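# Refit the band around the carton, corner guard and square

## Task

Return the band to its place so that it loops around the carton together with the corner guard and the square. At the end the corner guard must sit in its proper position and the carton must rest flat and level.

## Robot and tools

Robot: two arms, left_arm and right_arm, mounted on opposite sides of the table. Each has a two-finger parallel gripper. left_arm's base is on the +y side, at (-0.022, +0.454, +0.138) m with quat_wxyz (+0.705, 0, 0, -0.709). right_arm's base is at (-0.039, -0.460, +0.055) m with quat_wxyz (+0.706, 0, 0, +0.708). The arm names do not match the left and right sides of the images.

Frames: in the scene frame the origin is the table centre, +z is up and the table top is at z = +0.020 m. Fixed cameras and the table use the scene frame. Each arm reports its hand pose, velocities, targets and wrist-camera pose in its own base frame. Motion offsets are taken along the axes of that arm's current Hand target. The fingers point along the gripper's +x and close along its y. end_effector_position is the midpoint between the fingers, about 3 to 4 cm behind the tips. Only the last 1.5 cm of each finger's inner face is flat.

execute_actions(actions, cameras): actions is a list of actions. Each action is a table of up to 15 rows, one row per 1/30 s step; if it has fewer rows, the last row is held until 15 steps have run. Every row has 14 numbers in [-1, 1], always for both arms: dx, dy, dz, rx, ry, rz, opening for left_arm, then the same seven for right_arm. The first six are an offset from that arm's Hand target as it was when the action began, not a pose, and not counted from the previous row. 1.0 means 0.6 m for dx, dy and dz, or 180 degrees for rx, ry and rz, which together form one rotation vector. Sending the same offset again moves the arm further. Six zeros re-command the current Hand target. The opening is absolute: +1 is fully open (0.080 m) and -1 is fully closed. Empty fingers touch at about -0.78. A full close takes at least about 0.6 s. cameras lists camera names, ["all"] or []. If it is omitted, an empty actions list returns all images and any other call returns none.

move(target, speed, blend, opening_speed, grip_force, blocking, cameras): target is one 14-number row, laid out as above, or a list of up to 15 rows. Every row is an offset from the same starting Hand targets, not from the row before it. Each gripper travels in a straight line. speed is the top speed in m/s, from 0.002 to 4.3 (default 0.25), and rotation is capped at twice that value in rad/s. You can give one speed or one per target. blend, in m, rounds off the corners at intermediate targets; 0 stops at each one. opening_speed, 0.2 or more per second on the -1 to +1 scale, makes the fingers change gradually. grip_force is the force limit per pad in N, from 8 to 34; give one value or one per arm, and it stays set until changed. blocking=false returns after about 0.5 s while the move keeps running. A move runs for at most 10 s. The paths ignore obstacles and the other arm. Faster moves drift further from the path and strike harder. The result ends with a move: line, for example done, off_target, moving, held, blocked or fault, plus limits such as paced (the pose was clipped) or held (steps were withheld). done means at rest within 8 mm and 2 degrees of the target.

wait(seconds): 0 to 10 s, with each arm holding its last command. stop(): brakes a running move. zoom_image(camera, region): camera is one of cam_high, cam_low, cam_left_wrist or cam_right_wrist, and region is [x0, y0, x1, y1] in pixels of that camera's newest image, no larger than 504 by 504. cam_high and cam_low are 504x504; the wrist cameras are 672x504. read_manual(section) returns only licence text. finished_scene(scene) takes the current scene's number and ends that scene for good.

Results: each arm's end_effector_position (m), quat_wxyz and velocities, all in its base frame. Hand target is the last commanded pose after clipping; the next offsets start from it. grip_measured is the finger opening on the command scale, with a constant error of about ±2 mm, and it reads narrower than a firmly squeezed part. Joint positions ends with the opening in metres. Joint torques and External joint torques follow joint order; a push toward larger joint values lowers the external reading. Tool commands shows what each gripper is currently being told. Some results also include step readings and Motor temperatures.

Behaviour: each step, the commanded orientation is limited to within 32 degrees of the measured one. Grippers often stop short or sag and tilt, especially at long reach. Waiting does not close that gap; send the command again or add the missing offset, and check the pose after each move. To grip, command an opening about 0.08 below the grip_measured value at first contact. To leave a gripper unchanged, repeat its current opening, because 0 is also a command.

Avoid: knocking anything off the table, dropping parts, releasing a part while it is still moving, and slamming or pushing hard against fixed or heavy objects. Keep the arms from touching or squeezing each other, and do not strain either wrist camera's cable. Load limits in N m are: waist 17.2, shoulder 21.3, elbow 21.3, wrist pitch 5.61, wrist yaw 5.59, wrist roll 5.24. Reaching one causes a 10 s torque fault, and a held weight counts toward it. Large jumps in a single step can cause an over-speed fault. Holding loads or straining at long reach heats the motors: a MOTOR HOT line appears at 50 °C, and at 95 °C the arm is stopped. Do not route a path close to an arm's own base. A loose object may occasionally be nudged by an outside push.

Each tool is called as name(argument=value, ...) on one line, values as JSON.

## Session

execute_actions(actions=[])

Scene clock: 0.00 s.
left_arm: end_effector_position=(+0.3558, -0.2189, +0.0585) grip_measured=+1.000 end_effector_quat_wxyz=(+0.910, -0.175, +0.376, +0.021) | right_arm: end_effector_position=(+0.2100, +0.3087, +0.2564) grip_measured=+1.000 end_effector_quat_wxyz=(+0.804, -0.094, +0.428, +0.401)
Joint positions: left_arm=[-0.691 1.774 0.902 0.025 -0.396 -0.842 0.08] | right_arm=[0.941 1.448 1.438 -0.863 -0.081 0.206 0.08]
Joint velocities: within noise
Joint torques (N m): no reading
External joint torques (N m): no reading
Motor temperatures (°C): left_arm=[24 27 27 26 28 27] | right_arm=[24 28 26 27 29 29]
Heat: left arm: hottest wrist yaw 28 °C (+0.0 °C/min); right arm: hottest wrist yaw 29 °C (+0.0 °C/min).
Hand target: left_arm +0.3571, -0.2199, +0.0621; +0.911, -0.178, +0.372, +0.020 | right_arm +0.2100, +0.3088, +0.2594; +0.806, -0.092, +0.424, +0.403
Tool commands: left_gripper/opening=+1.0 right_gripper/opening=+1.0

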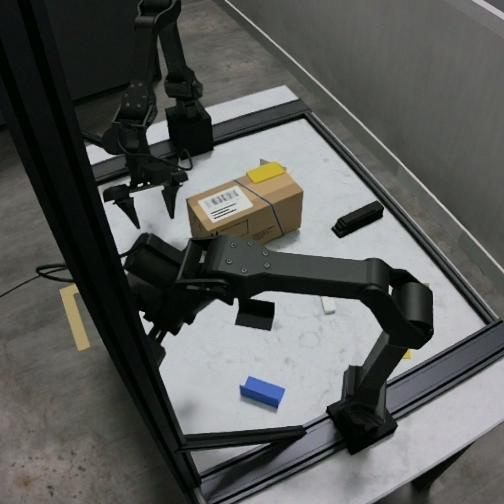

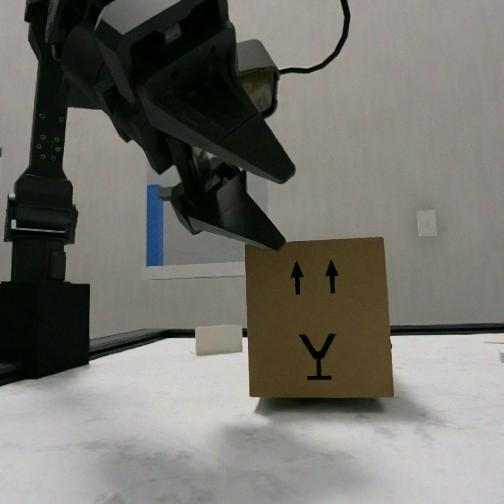

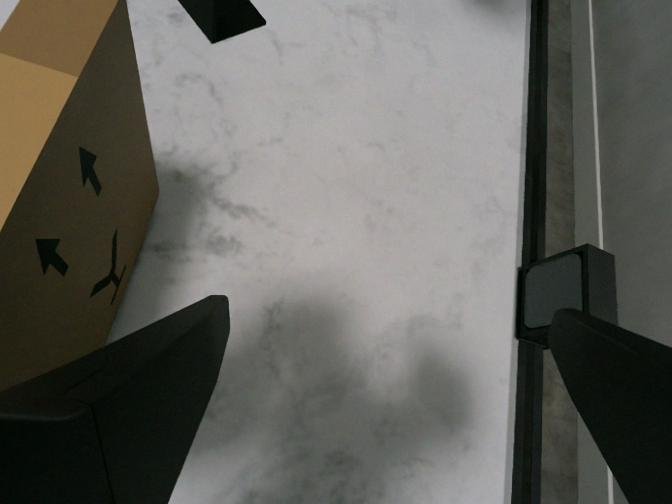

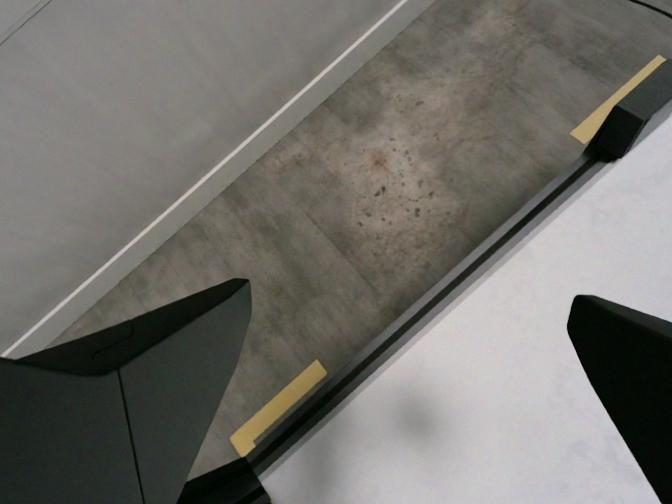

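move(target=[[-0.197,-0.048,0.076,0,0,0,-0.2,-0.175,-0.157,-0.11,0.055,-0.087,-0.126,-0.2],[-0.556,0.279,0.155,0.112,-0.0245,0.027,-0.2,-0.35,-0.314,-0.221,0.111,-0.175,-0.252,-0.2]], blend=0.03, cameras=["all"])

zoom_image(camera="cam_left_wrist", region=[150, 130, 530, 350])

zoom_image(camera="cam_right_wrist", region=[200, 120, 560, 360])

zoom_image(camera="cam_low", region=[200, 210, 420, 420])

Scene clock: 4.50 s.
left_arm: end_effector_position=(+0.1504, +0.0002, +0.2951) grip_measured=-0.197 end_effector_quat_wxyz=(+0.938, +0.000, +0.347, +0.000) | right_arm: end_effector_position=(+0.2002, +0.0000, +0.3007) grip_measured=-0.197 end_effector_quat_wxyz=(+0.982, +0.001, +0.191, -0.001)
Joint positions: left_arm=[0.005 0.629 1.175 -1.255 0.003 0.004 0.026] | right_arm=[0.005 0.529 0.905 -0.761 0.006 0.005 0.026]
Joint torques (N m): left_arm=[0.2 0.87 6.64 1.78 0.05 0.1] | right_arm=[-0.23 -0.4 5.42 1.79 -0.1 -0.15]
External joint torques (N m): left_arm=[0.21 0.02 1.73 0.39 0.04 0.1] | right_arm=[-0.22 -0.9 -0.35 0.16 -0.1 -0.15]
Heat: left arm: hottest shoulder 28 °C (+0.0 °C/min); right arm: hottest wrist yaw 29 °C (+0.0 °C/min).
Hand target: left_arm +0.1503, +0.0004, +0.3000; +0.940, +0.001, +0.342, +0.000 | right_arm +0.1999, -0.0001, +0.2993; +0.982, +0.000, +0.190, -0.001
Off the commanded pose: left_arm 0.005 m, 1 deg | right_arm 0.001 m, 0 deg.
move: done

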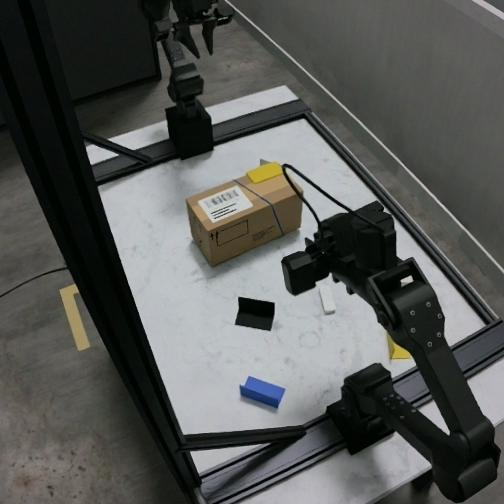

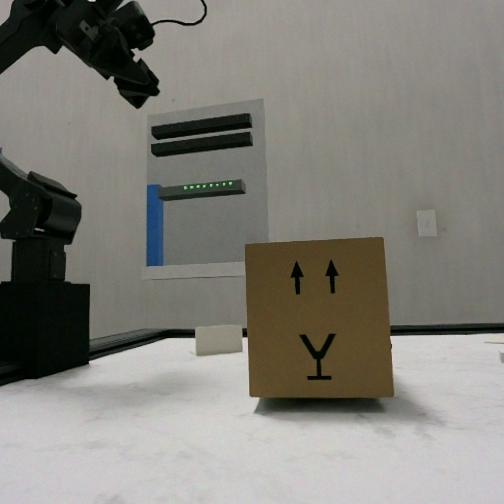

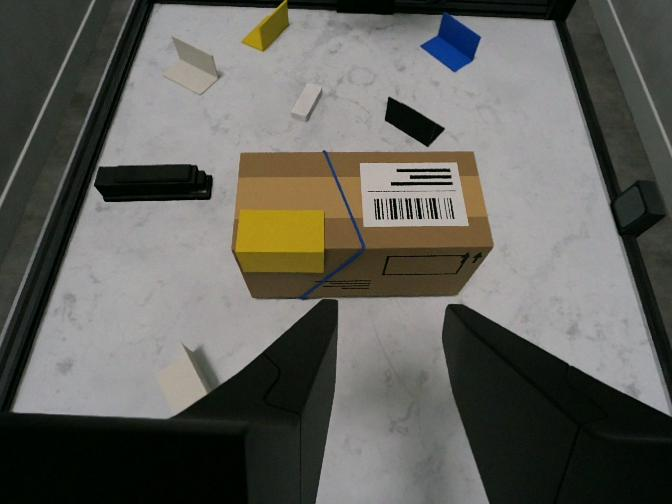

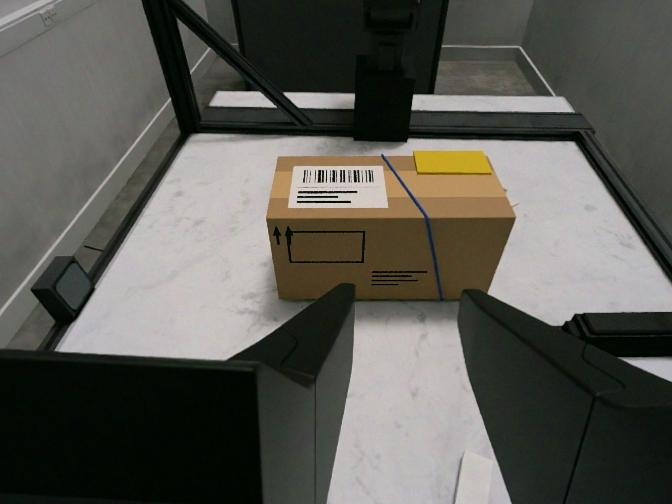

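Scaled by 1.326.

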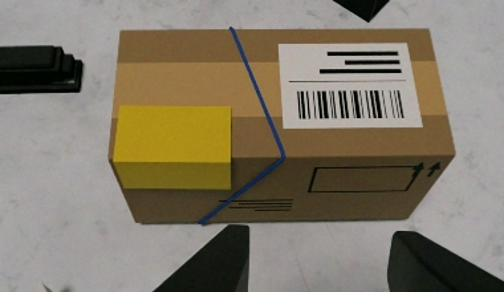

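Scaled by 1.400.

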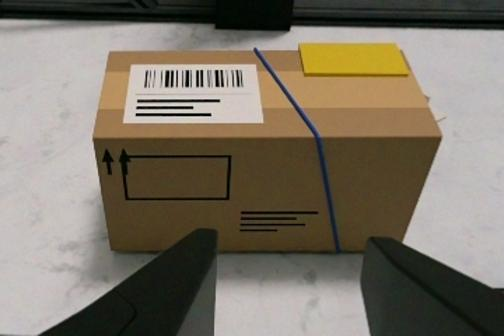

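Scaled by 2.291.

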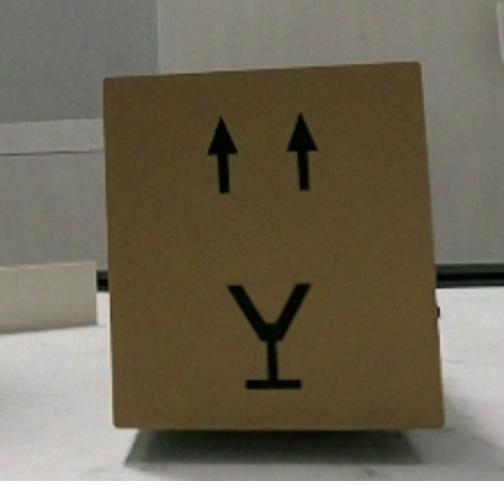

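move(target=[0.412,-0.0217,-0.1437,0,0.0278,0,-0.2,0,0,0,0,0,0,-0.3], cameras=["cam_left_wrist","cam_low","cam_right_wrist"])

zoom_image(camera="cam_low", region=[200, 190, 320, 280])

Scene clock: 6.90 s.
left_arm: end_effector_position=(+0.2849, -0.0123, +0.0778) grip_measured=-0.197 end_effector_quat_wxyz=(+0.925, +0.001, +0.380, -0.001) | right_arm: end_effector_position=(+0.2002, +0.0000, +0.3007) grip_measured=-0.297 end_effector_quat_wxyz=(+0.982, +0.001, +0.191, -0.001)
Joint positions: left_arm=[-0.068 1.11 0.424 -0.094 -0.047 -0.045 0.026] | right_arm=[0.005 0.529 0.905 -0.761 0.006 0.005 0.022]
Joint torques (N m): left_arm=[-0.2 -2.3 5.35 2.05 -0.14 -0.09] | right_arm=[-0.13 -0.18 5.35 1.81 -0.08 -0.1]
External joint torques (N m): left_arm=[-0.21 0.49 -0.72 0.66 -0.11 -0.09] | right_arm=[-0.13 -0.69 -0.39 0.2 -0.07 -0.11]
Heat: left arm: hottest shoulder 28 °C (+8.7 °C/min); right arm: hottest wrist pitch 29 °C (+17.4 °C/min).
Hand target: left_arm +0.2844, -0.0124, +0.0752; +0.924, +0.001, +0.382, +0.000 | right_arm +0.1999, -0.0001, +0.2993; +0.982, +0.000, +0.190, -0.001
Off the commanded pose: left_arm 0.003 m, 0 deg | right_arm 0.001 m, 0 deg.
move: done
Images, in order (width x height): cam_low 504x504, cam_left_wrist 672x504, cam_right_wrist 672x504.

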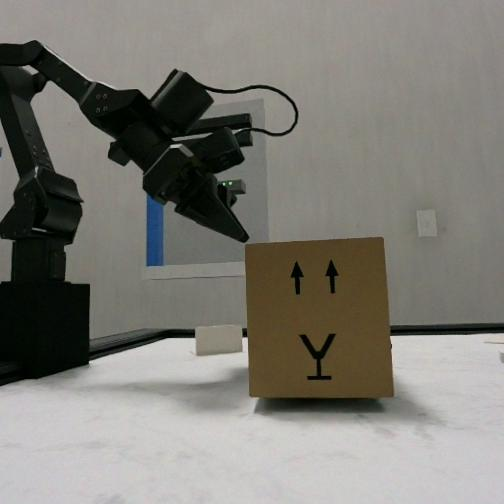

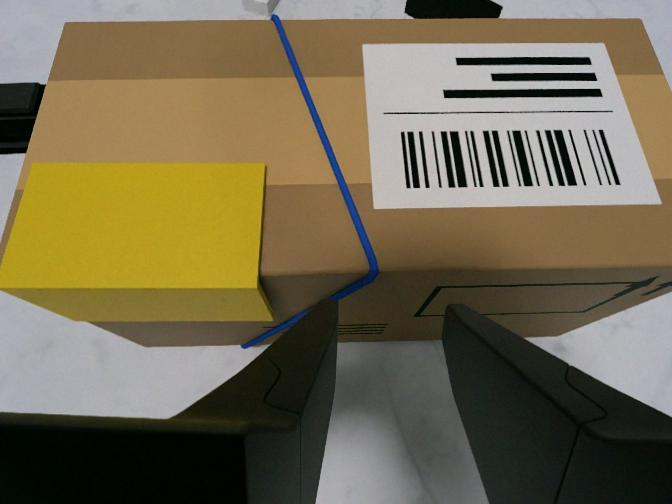

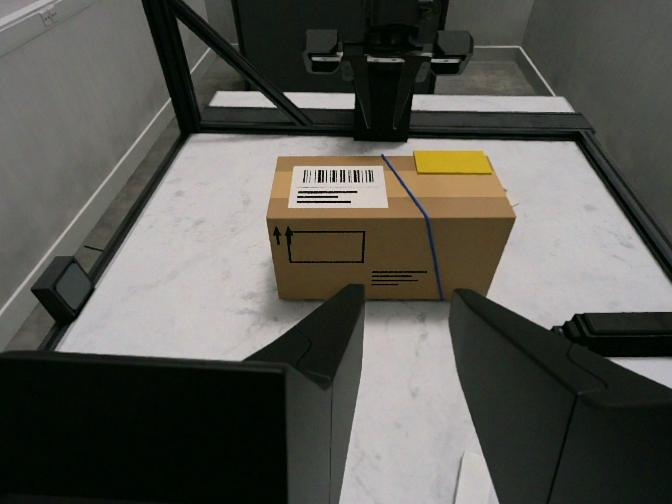

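Scaled by 4.200.

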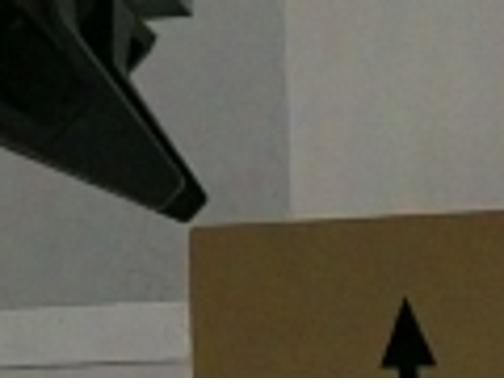

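move(target=[0.025,0.0055,-0.001,0,0,0,-0.35,0,0,0,0,0,0,-0.3], speed=0.08, cameras=["cam_left_wrist","cam_low"])

zoom_image(camera="cam_low", region=[200, 190, 320, 280])

Scene clock: 8.13 s.
left_arm: end_effector_position=(+0.2961, -0.0098, +0.0680) grip_measured=-0.347 end_effector_quat_wxyz=(+0.926, +0.000, +0.378, +0.000) | right_arm: end_effector_position=(+0.2002, +0.0000, +0.3007) grip_measured=-0.297 end_effector_quat_wxyz=(+0.982, +0.001, +0.191, -0.001)
Joint positions: left_arm=[-0.052 1.197 0.422 -0.002 -0.036 -0.035 0.019] | right_arm=[0.005 0.529 0.905 -0.761 0.006 0.005 0.022]
Joint torques (N m): left_arm=[0.24 -2.63 4.81 2.05 0.03 0.11] | right_arm=[-0.21 -0.19 5.42 1.81 -0.07 -0.16]
External joint torques (N m): left_arm=[0.26 0.44 -0.88 0.7 0.05 0.11] | right_arm=[-0.22 -0.72 -0.26 0.22 -0.07 -0.16]
Heat: left arm: hottest elbow 29 °C (+14.8 °C/min); right arm: hottest wrist pitch 30 °C (+22.1 °C/min).
Hand target: left_arm +0.2946, -0.0092, +0.0642; +0.924, +0.001, +0.382, +0.000 | right_arm +0.1999, -0.0001, +0.2993; +0.982, +0.000, +0.190, -0.001
Off the commanded pose: left_arm 0.004 m, 1 deg | right_arm 0.001 m, 0 deg.
move: done
Images, in order (width x height): cam_low 504x504, cam_left_wrist 672x504.

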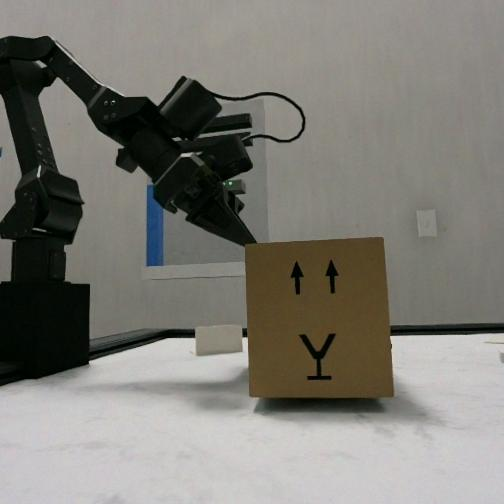

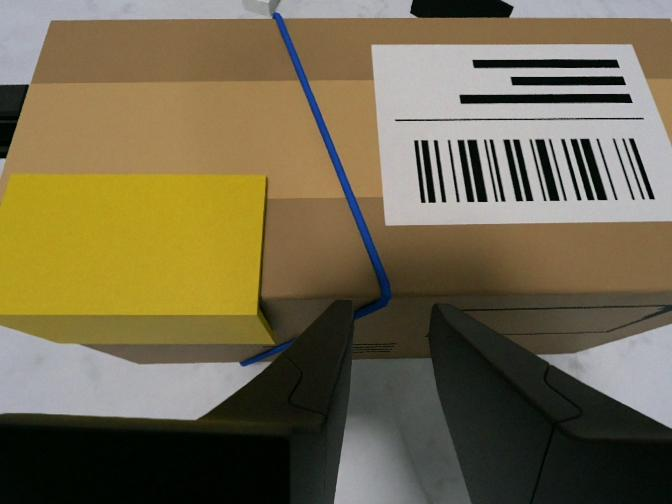

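Scaled by 4.200.

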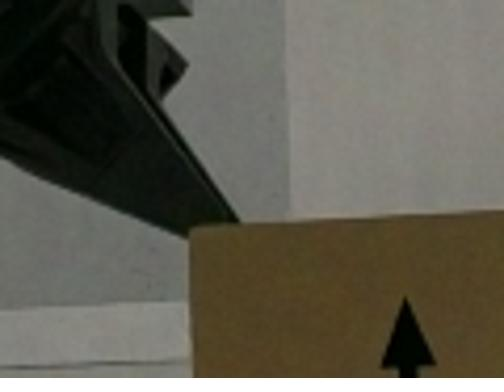

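move(target=[[0.018,0.001,-0.002,0,0,0,-0.35,0,0,0,0,0,0,-0.3],[0.018,0.001,-0.002,0,0,0,-1,0,0,0,0,0,0,-0.3]], speed=0.04, opening_speed=1, cameras=["cam_left_wrist","cam_low"])

zoom_image(camera="cam_left_wrist", region=[300, 210, 520, 375])

Scene clock: 10.13 s.
left_arm: end_effector_position=(+0.3030, -0.0092, +0.0595) grip_measured=-0.775 end_effector_quat_wxyz=(+0.926, +0.000, +0.378, +0.000) | right_arm: end_effector_position=(+0.2002, +0.0000, +0.3007) grip_measured=-0.297 end_effector_quat_wxyz=(+0.982, +0.001, +0.191, -0.001)
Joint positions: left_arm=[-0.047 1.261 0.419 0.065 -0.033 -0.032 0] | right_arm=[0.005 0.529 0.905 -0.761 0.006 0.005 0.022]
Joint torques (N m): left_arm=[0.24 -2.79 4.61 2.07 0.03 0.12] | right_arm=[-0.27 -0.21 5.33 1.81 -0.05 -0.14]
External joint torques (N m): left_arm=[0.26 0.57 -0.89 0.73 0.04 0.11] | right_arm=[-0.26 -0.73 -0.43 0.19 -0.04 -0.14]
Heat: left arm: hottest elbow 29 °C (+11.8 °C/min); right arm: hottest wrist pitch 31 °C (+23.7 °C/min).
Hand target: left_arm +0.3014, -0.0085, +0.0557; +0.924, +0.001, +0.382, +0.000 | right_arm +0.1999, -0.0001, +0.2993; +0.982, +0.000, +0.190, -0.001
Off the commanded pose: left_arm 0.004 m, 1 deg | right_arm 0.001 m, 0 deg.
move: done
Images, in order (width x height): cam_low 504x504, cam_left_wrist 672x504.

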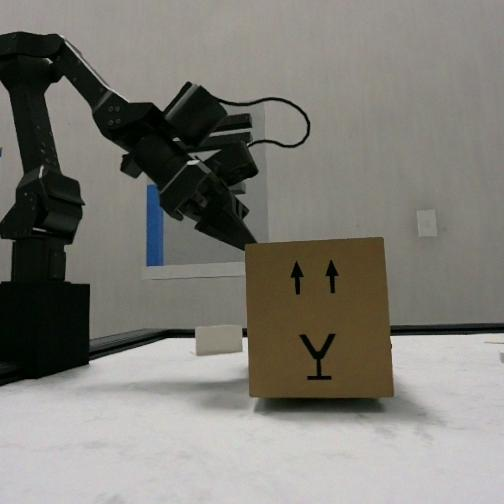

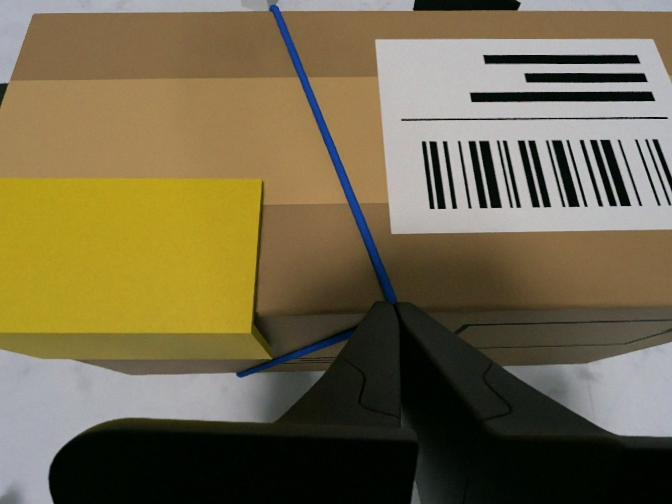

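Scaled by 2.291.

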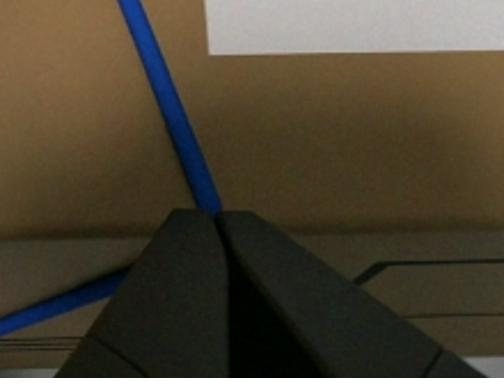

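move(target=[[0,0,0,0,0,0,-0.4,0,0,0,0,0,0,-0.3],[0.017,0.002,-0.002,0,0,0,-0.4,0,0,0,0,0,0,-0.3]], speed=0.04, opening_speed=1, cameras=["cam_left_wrist","cam_low"])

zoom_image(camera="cam_left_wrist", region=[300, 210, 520, 375])

Scene clock: 12.03 s.
left_arm: end_effector_position=(+0.3080, -0.0082, +0.0533) grip_measured=-0.403 end_effector_quat_wxyz=(+0.926, +0.000, +0.376, +0.000) | right_arm: end_effector_position=(+0.2002, +0.0000, +0.3007) grip_measured=-0.297 end_effector_quat_wxyz=(+0.982, +0.001, +0.191, -0.001)
Joint positions: left_arm=[-0.04 1.307 0.416 0.119 -0.028 -0.027 0.017] | right_arm=[0.005 0.529 0.905 -0.761 0.006 0.005 0.022]
Joint torques (N m): left_arm=[0.36 -1.51 4.81 2.55 0.05 0.13] | right_arm=[-0.36 -0.3 5.47 1.82 -0.08 -0.11]
External joint torques (N m): left_arm=[0.36 2.07 -0.66 1.16 0.06 0.13] | right_arm=[-0.37 -0.81 -0.29 0.2 -0.08 -0.11]
Heat: left arm: hottest elbow 29 °C (+10.0 °C/min); right arm: hottest wrist pitch 31 °C (+19.9 °C/min).
Hand target: left_arm +0.3078, -0.0073, +0.0477; +0.924, +0.001, +0.382, +0.000 | right_arm +0.1999, -0.0001, +0.2993; +0.982, +0.000, +0.190, -0.001
Off the commanded pose: left_arm 0.006 m, 1 deg | right_arm 0.001 m, 0 deg.
move: done
Images, in order (width x height): cam_low 504x504, cam_left_wrist 672x504.

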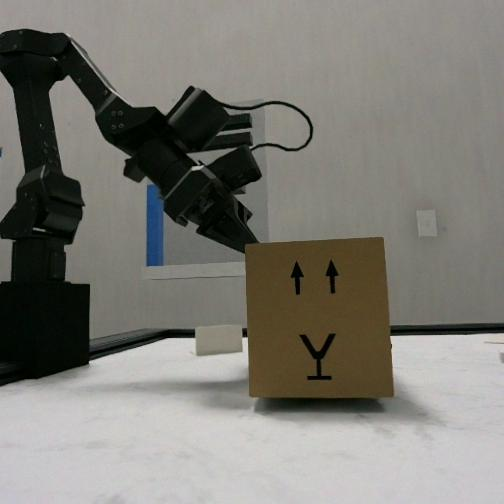

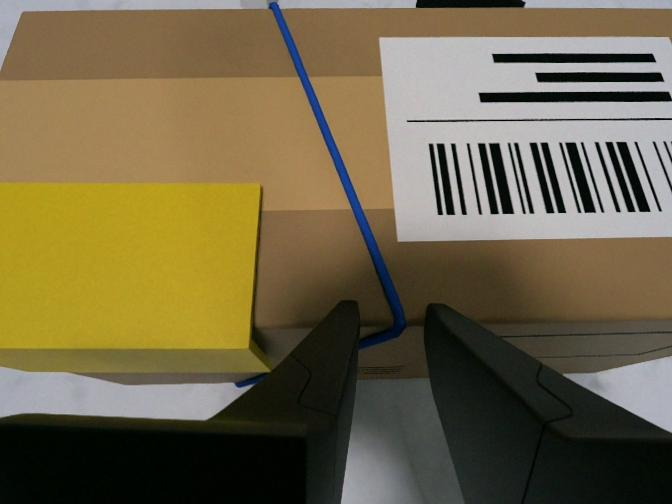

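Scaled by 2.291.

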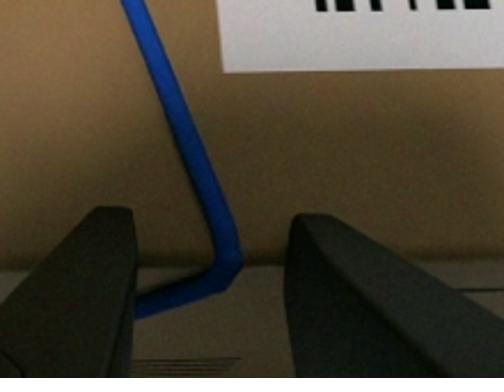

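move(target=[[0.003,-0.003,0,0,0,0,-0.4,0,0,0,0,0,0,-0.3],[0.003,-0.003,0,0,0,0,-1,0,0,0,0,0,0,-0.3],[-0.03,-0.003,0.005,0,0,0,-1,0,0,0,0,0,0,-0.3]], speed=0.04, opening_speed=1, cameras=["cam_left_wrist","cam_low"])

zoom_image(camera="cam_left_wrist", region=[300, 210, 520, 375])

Scene clock: 15.07 s.
left_arm: end_effector_position=(+0.2958, -0.0063, +0.0566) grip_measured=-0.771 end_effector_quat_wxyz=(+0.920, +0.003, +0.391, +0.005) | right_arm: end_effector_position=(+0.2002, +0.0000, +0.3007) grip_measured=-0.297 end_effector_quat_wxyz=(+0.982, +0.001, +0.191, -0.001)
Joint positions: left_arm=[-0.042 1.24 0.414 0.023 -0.04 -0.029 0] | right_arm=[0.005 0.529 0.905 -0.761 0.006 0.005 0.022]
Joint torques (N m): left_arm=[-0.63 -5.21 5.84 1.52 0.21 -0.11] | right_arm=[-0.23 -0.32 5.29 1.78 -0.08 -0.12]
External joint torques (N m): left_arm=[-0.63 -1.96 0.28 0.19 0.23 -0.11] | right_arm=[-0.24 -0.79 -0.47 0.17 -0.07 -0.13]
Motor temperatures (°C): left_arm=[24 28 29 29 28 27] | right_arm=[24 28 28 32 29 29]
Heat: left arm: hottest elbow 29 °C (+8.0 °C/min); right arm: hottest wrist pitch 32 °C (+19.9 °C/min).
Hand target: left_arm +0.2971, -0.0092, +0.0625; +0.924, +0.001, +0.382, +0.000 | right_arm +0.1999, -0.0001, +0.2993; +0.982, +0.000, +0.190, -0.001
Off the commanded pose: left_arm 0.007 m, 1 deg | right_arm 0.001 m, 0 deg.
move: done
Images, in order (width x height): cam_low 504x504, cam_left_wrist 672x504.

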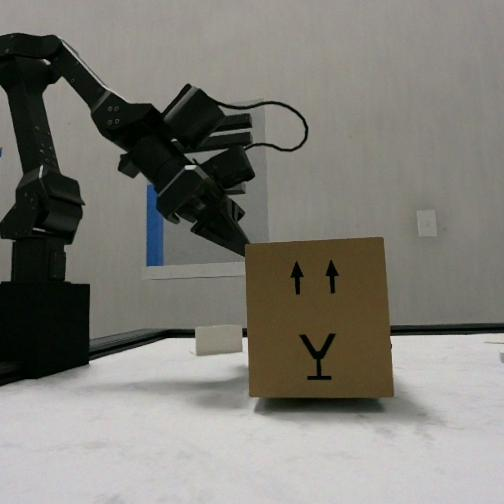

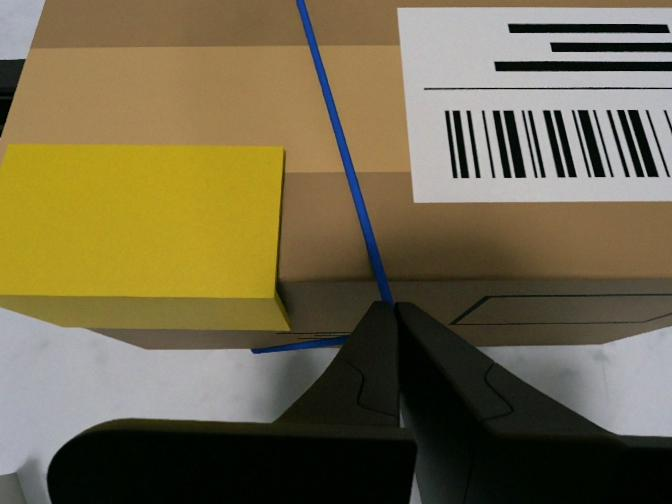

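Scaled by 2.291.

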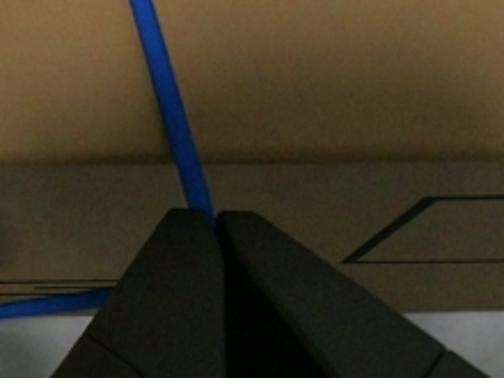

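move(target=[[-0.035,0,0.02,0,0,0,-1,0,0,0,0,0,0,-0.3],[-0.035,0.135,0.02,0,0,0,-1,0,0,0,0,0,0,-0.3],[-0.035,0.245,0.02,0,0,0,-1,0,0,0,0,0,0,-0.3]], speed=0.08, blend=0.01, cameras=["all"])

zoom_image(camera="cam_right_wrist", region=[230, 90, 550, 330])

Scene clock: 18.07 s.
left_arm: end_effector_position=(+0.2870, +0.1276, +0.0770) grip_measured=-0.772 end_effector_quat_wxyz=(+0.920, -0.007, +0.392, -0.013) | right_arm: end_effector_position=(+0.2002, +0.0000, +0.3007) grip_measured=-0.297 end_effector_quat_wxyz=(+0.982, +0.001, +0.191, -0.001)
Joint positions: left_arm=[0.626 1.357 0.611 -0.178 0.444 0.484 0] | right_arm=[0.005 0.529 0.905 -0.761 0.006 0.005 0.022]
Joint torques (N m): left_arm=[1.52 -4.37 8.24 1.68 -0.05 0.14] | right_arm=[-0.19 -0.25 5.37 1.79 -0.07 -0.15]
External joint torques (N m): left_arm=[1.53 -0.24 2.55 0.48 -0.27 0.14] | right_arm=[-0.18 -0.79 -0.33 0.18 -0.07 -0.15]
Heat: left arm: hottest elbow 30 °C (+10.0 °C/min); right arm: hottest wrist pitch 33 °C (+19.9 °C/min).
Hand target: left_arm +0.2910, +0.1378, +0.0861; +0.924, +0.001, +0.382, +0.000 | right_arm +0.1999, -0.0001, +0.2993; +0.982, +0.000, +0.190, -0.001
Off the commanded pose: left_arm 0.014 m, 2 deg | right_arm 0.001 m, 0 deg.
move: off_target (left_arm)

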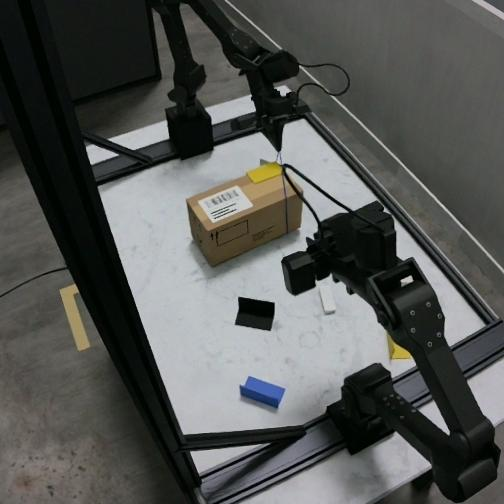

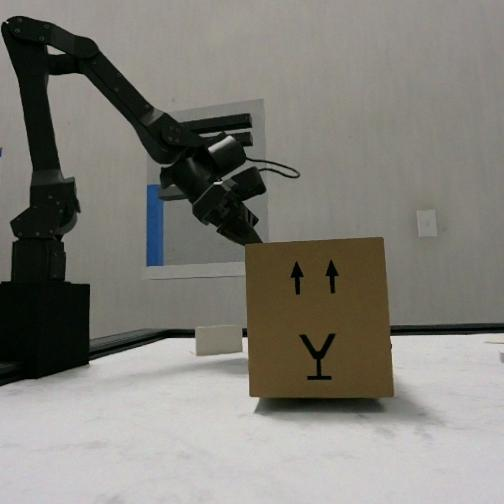

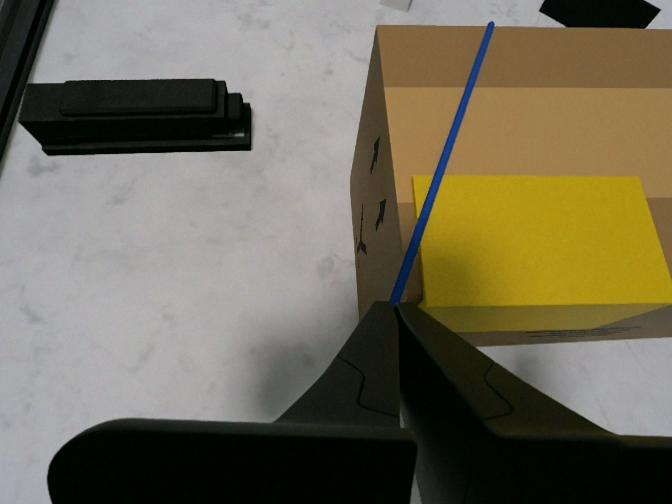

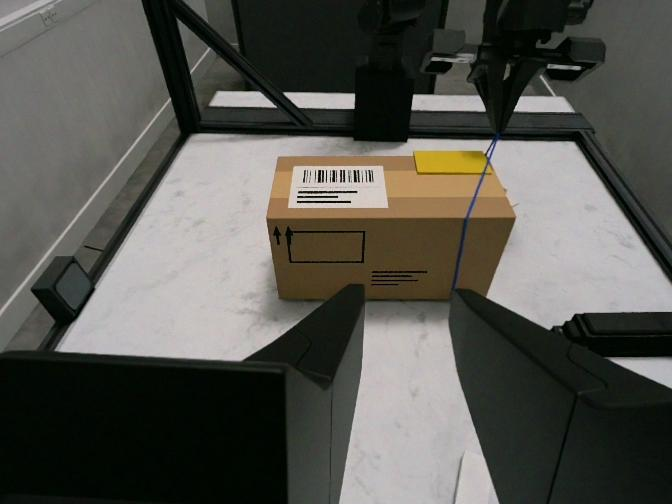

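Scaled by 1.575.

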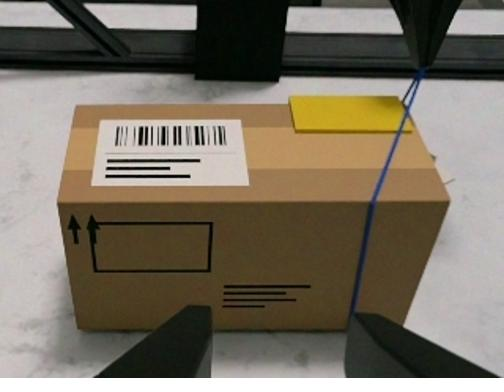

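move(target=[[0,0.025,0,0,0,0,-1,0,0,0,0,0,0,-0.3],[-0.005,-0.075,-0.005,0,0,0,-1,0,0,0,0,0,0,-0.3]], speed=0.08, cameras=["cam_left_wrist","cam_right_wrist"])

zoom_image(camera="cam_right_wrist", region=[230, 90, 550, 330])

Scene clock: 20.27 s.
left_arm: end_effector_position=(+0.2868, +0.0917, +0.0798) grip_measured=-0.772 end_effector_quat_wxyz=(+0.920, -0.003, +0.392, -0.005) | right_arm: end_effector_position=(+0.2002, +0.0000, +0.3007) grip_measured=-0.297 end_effector_quat_wxyz=(+0.982, +0.001, +0.191, -0.001)
Joint positions: left_arm=[0.473 1.249 0.54 -0.161 0.333 0.354 0] | right_arm=[0.005 0.529 0.905 -0.761 0.006 0.005 0.022]
Joint torques (N m): left_arm=[0.18 -6.15 5.29 1.92 0.04 -0.1] | right_arm=[-0.23 -0.26 5.39 1.8 -0.1 -0.15]
External joint torques (N m): left_arm=[0.17 -2.66 -0.47 0.68 -0.12 -0.1] | right_arm=[-0.23 -0.75 -0.42 0.15 -0.09 -0.15]
Heat: left arm: hottest elbow 30 °C (+8.9 °C/min); right arm: hottest wrist pitch 34 °C (+20.7 °C/min).
Hand target: left_arm +0.2867, +0.0928, +0.0860; +0.924, +0.001, +0.382, +0.000 | right_arm +0.1999, -0.0001, +0.2993; +0.982, +0.000, +0.190, -0.001
Off the commanded pose: left_arm 0.006 m, 1 deg | right_arm 0.001 m, 0 deg.
move: done
Images, in order (width x height): cam_left_wrist 672x504, cam_right_wrist 672x504.

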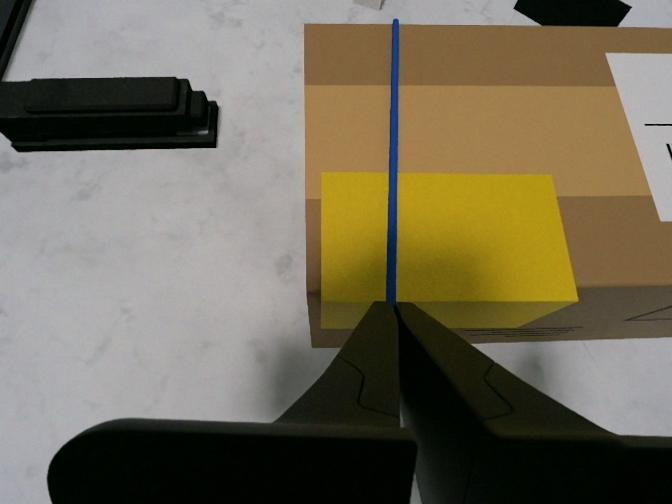

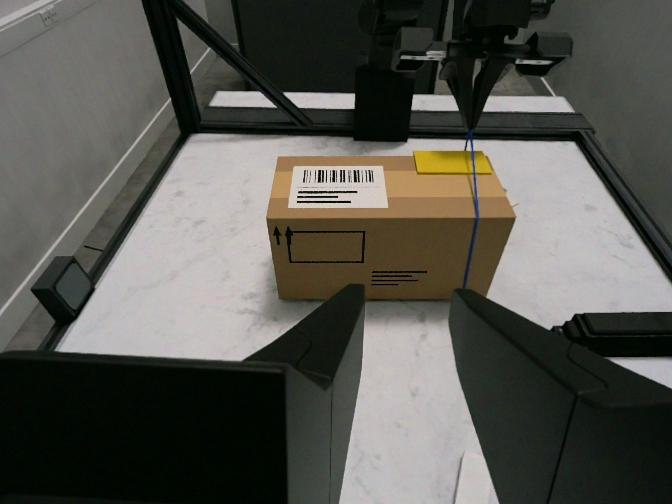

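Scaled by 1.575.

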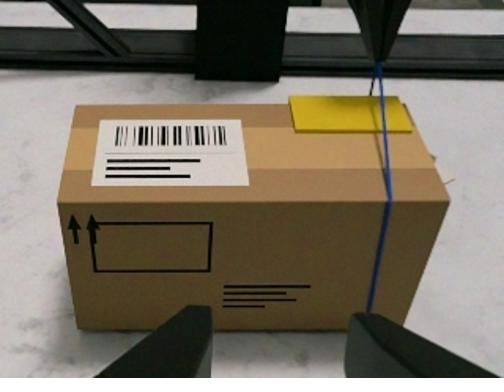

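move(target=[0,-0.22,0.003,0,0,0,-1,0,0,0,0,0,0,-0.3], speed=0.1, cameras=["cam_left_wrist","cam_right_wrist"])

zoom_image(camera="cam_right_wrist", region=[230, 90, 550, 330])

Scene clock: 22.33 s.
left_arm: end_effector_position=(+0.2851, -0.0289, +0.0813) grip_measured=-0.772 end_effector_quat_wxyz=(+0.921, +0.004, +0.389, +0.020) | right_arm: end_effector_position=(+0.2002, +0.0000, +0.3007) grip_measured=-0.297 end_effector_quat_wxyz=(+0.982, +0.001, +0.191, -0.001)
Joint positions: left_arm=[-0.19 1.129 0.465 -0.15 -0.171 -0.146 0] | right_arm=[0.005 0.529 0.905 -0.761 0.006 0.005 0.022]
Joint torques (N m): left_arm=[-2.09 -3.48 7.27 1.75 0.7 -0.12] | right_arm=[-0.26 -0.3 5.26 1.78 -0.09 -0.16]
External joint torques (N m): left_arm=[-2.08 -0.6 1.34 0.43 0.78 -0.12] | right_arm=[-0.25 -0.77 -0.52 0.15 -0.09 -0.16]
Heat: left arm: hottest elbow 30 °C (+8.1 °C/min); right arm: hottest wrist pitch 34 °C (+18.8 °C/min).
Hand target: left_arm +0.2877, -0.0392, +0.0871; +0.924, +0.001, +0.382, +0.000 | right_arm +0.1999, -0.0001, +0.2993; +0.982, +0.000, +0.190, -0.001
Off the commanded pose: left_arm 0.012 m, 2 deg | right_arm 0.001 m, 0 deg.
move: off_target (left_arm)
Images, in order (width x height): cam_left_wrist 672x504, cam_right_wrist 672x504.

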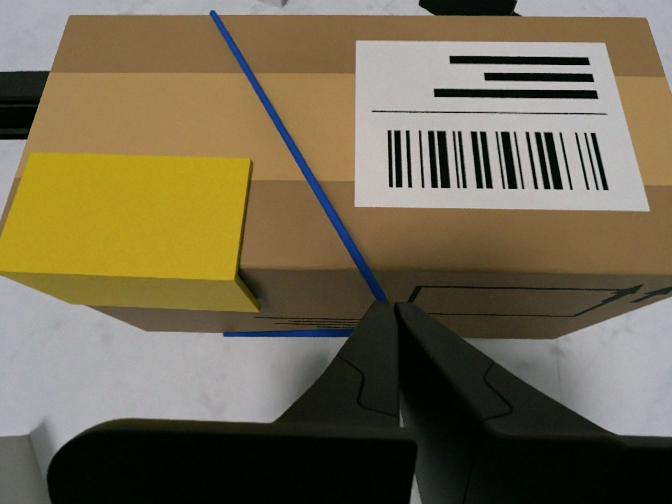

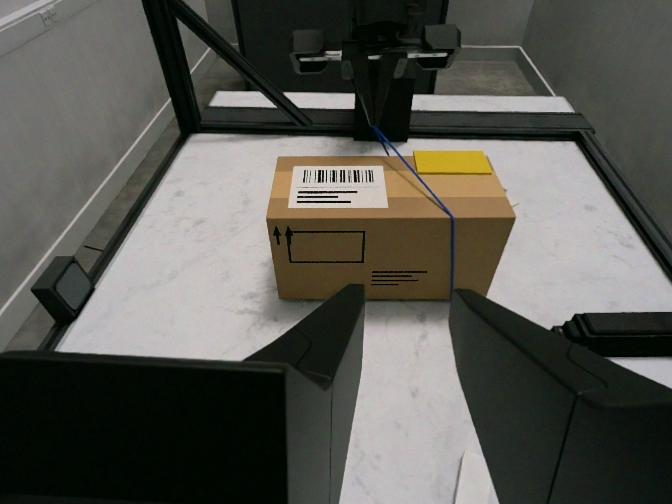

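Scaled by 1.575.

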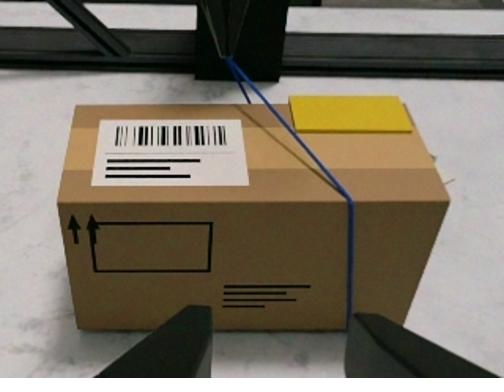

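move(target=[0,0.255,0,0,0,0,-1,0,0,0,0,0,0,-0.3], speed=0.1, cameras=["cam_left_wrist","cam_right_wrist"])

zoom_image(camera="cam_right_wrist", region=[230, 90, 550, 330])

Scene clock: 24.63 s.
left_arm: end_effector_position=(+0.2836, +0.1062, +0.0785) grip_measured=-0.772 end_effector_quat_wxyz=(+0.920, -0.005, +0.392, -0.009) | right_arm: end_effector_position=(+0.2002, +0.0000, +0.3007) grip_measured=-0.297 end_effector_quat_wxyz=(+0.982, +0.001, +0.191, -0.001)
Joint positions: left_arm=[0.548 1.279 0.558 -0.172 0.389 0.416 0] | right_arm=[0.005 0.529 0.905 -0.761 0.006 0.005 0.022]
Joint torques (N m): left_arm=[1.09 -3.96 8.23 1.59 0.04 0.13] | right_arm=[-0.28 -0.45 5.34 1.77 -0.02 -0.17]
External joint torques (N m): left_arm=[1.1 -0.29 2.49 0.37 -0.16 0.13] | right_arm=[-0.29 -0.96 -0.43 0.14 -0.01 -0.17]
Heat: left arm: hottest elbow 31 °C (+9.7 °C/min); right arm: hottest wrist pitch 35 °C (+19.5 °C/min).
Hand target: left_arm +0.2879, +0.1138, +0.0873; +0.924, +0.001, +0.382, +0.000 | right_arm +0.1999, -0.0001, +0.2993; +0.982, +0.000, +0.190, -0.001
Off the commanded pose: left_arm 0.012 m, 2 deg | right_arm 0.001 m, 0 deg.
move: off_target (left_arm)
Images, in order (width x height): cam_left_wrist 672x504, cam_right_wrist 672x504.

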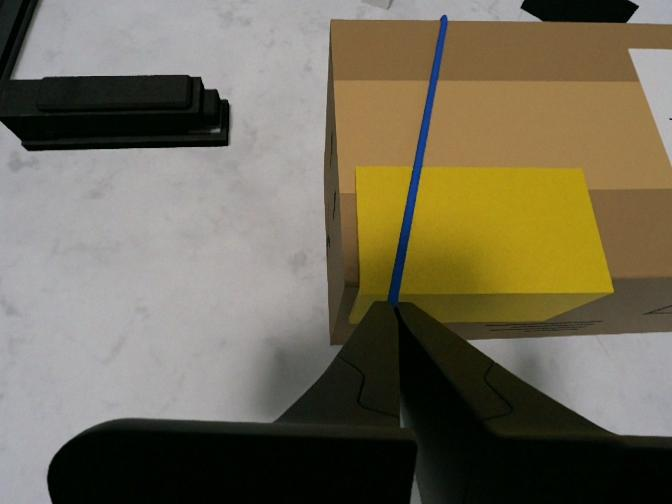

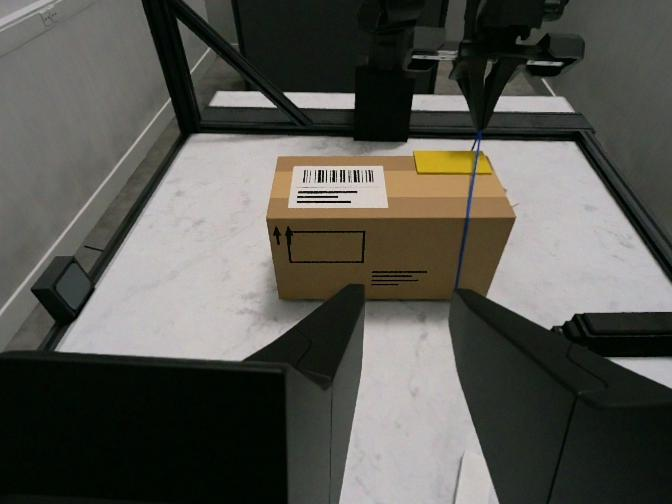

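Scaled by 1.575.

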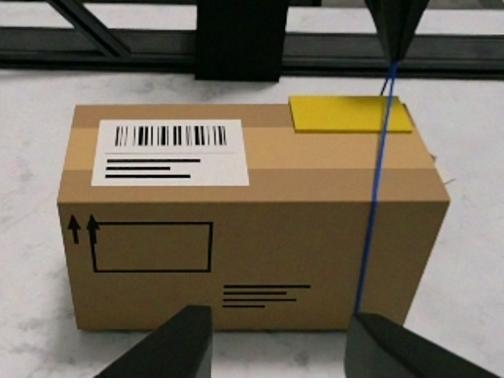

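move(target=[[0.0,-0.063,-0.004,0,0,0,-1,0,0,0,0,0,0,-0.3],[0.027,-0.061,-0.037,0,0,0,-1,0,0,0,0,0,0,-0.3],[0.037,-0.061,-0.041,0,0,0,-1,0,0,0,0,0,0,-0.3]], speed=0.07, blend=[0.01,0.005,0], cameras=["cam_left_wrist","cam_right_wrist"])

zoom_image(camera="cam_right_wrist", region=[230, 90, 550, 330])

Scene clock: 26.67 s.
left_arm: end_effector_position=(+0.2888, +0.0776, +0.0582) grip_measured=-0.772 end_effector_quat_wxyz=(+0.926, +0.003, +0.377, -0.002) | right_arm: end_effector_position=(+0.2002, +0.0000, +0.3007) grip_measured=-0.297 end_effector_quat_wxyz=(+0.982, +0.001, +0.191, -0.001)
Joint positions: left_arm=[0.405 1.276 0.431 0.028 0.287 0.299 0] | right_arm=[0.005 0.529 0.905 -0.761 0.006 0.005 0.022]
Joint torques (N m): left_arm=[0.06 -3.15 4.3 1.77 -0.01 -0.1] | right_arm=[-0.23 -0.46 5.19 1.84 -0.07 -0.13]
External joint torques (N m): left_arm=[0.06 0.28 -1.24 0.45 -0.15 -0.1] | right_arm=[-0.23 -0.96 -0.6 0.2 -0.07 -0.14]
Heat: left arm: hottest elbow 31 °C (+9.0 °C/min); right arm: hottest wrist pitch 35 °C (+18.0 °C/min).
Hand target: left_arm +0.2862, +0.0773, +0.0541; +0.924, +0.001, +0.382, +0.000 | right_arm +0.1999, -0.0001, +0.2993; +0.982, +0.000, +0.190, -0.001
Off the commanded pose: left_arm 0.005 m, 1 deg | right_arm 0.001 m, 0 deg.
move: done; blend cut to 0.0032 m at target 2
Images, in order (width x height): cam_left_wrist 672x504, cam_right_wrist 672x504.

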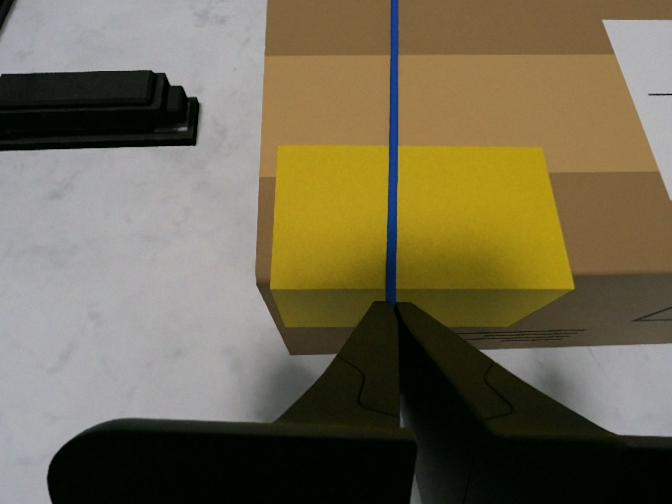

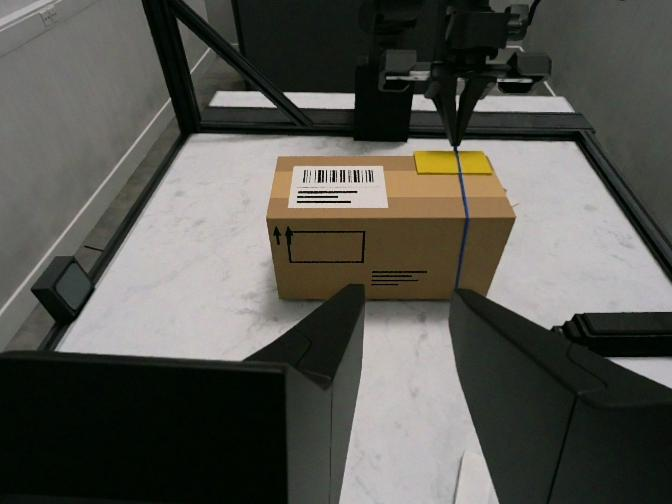

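Scaled by 1.575.

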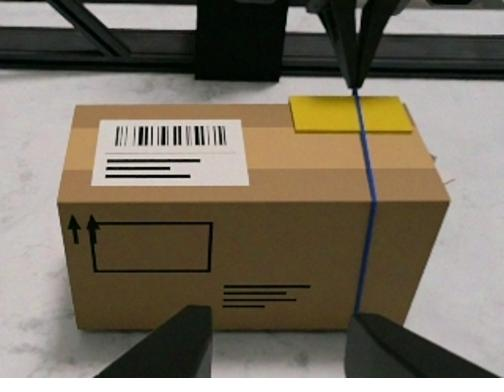

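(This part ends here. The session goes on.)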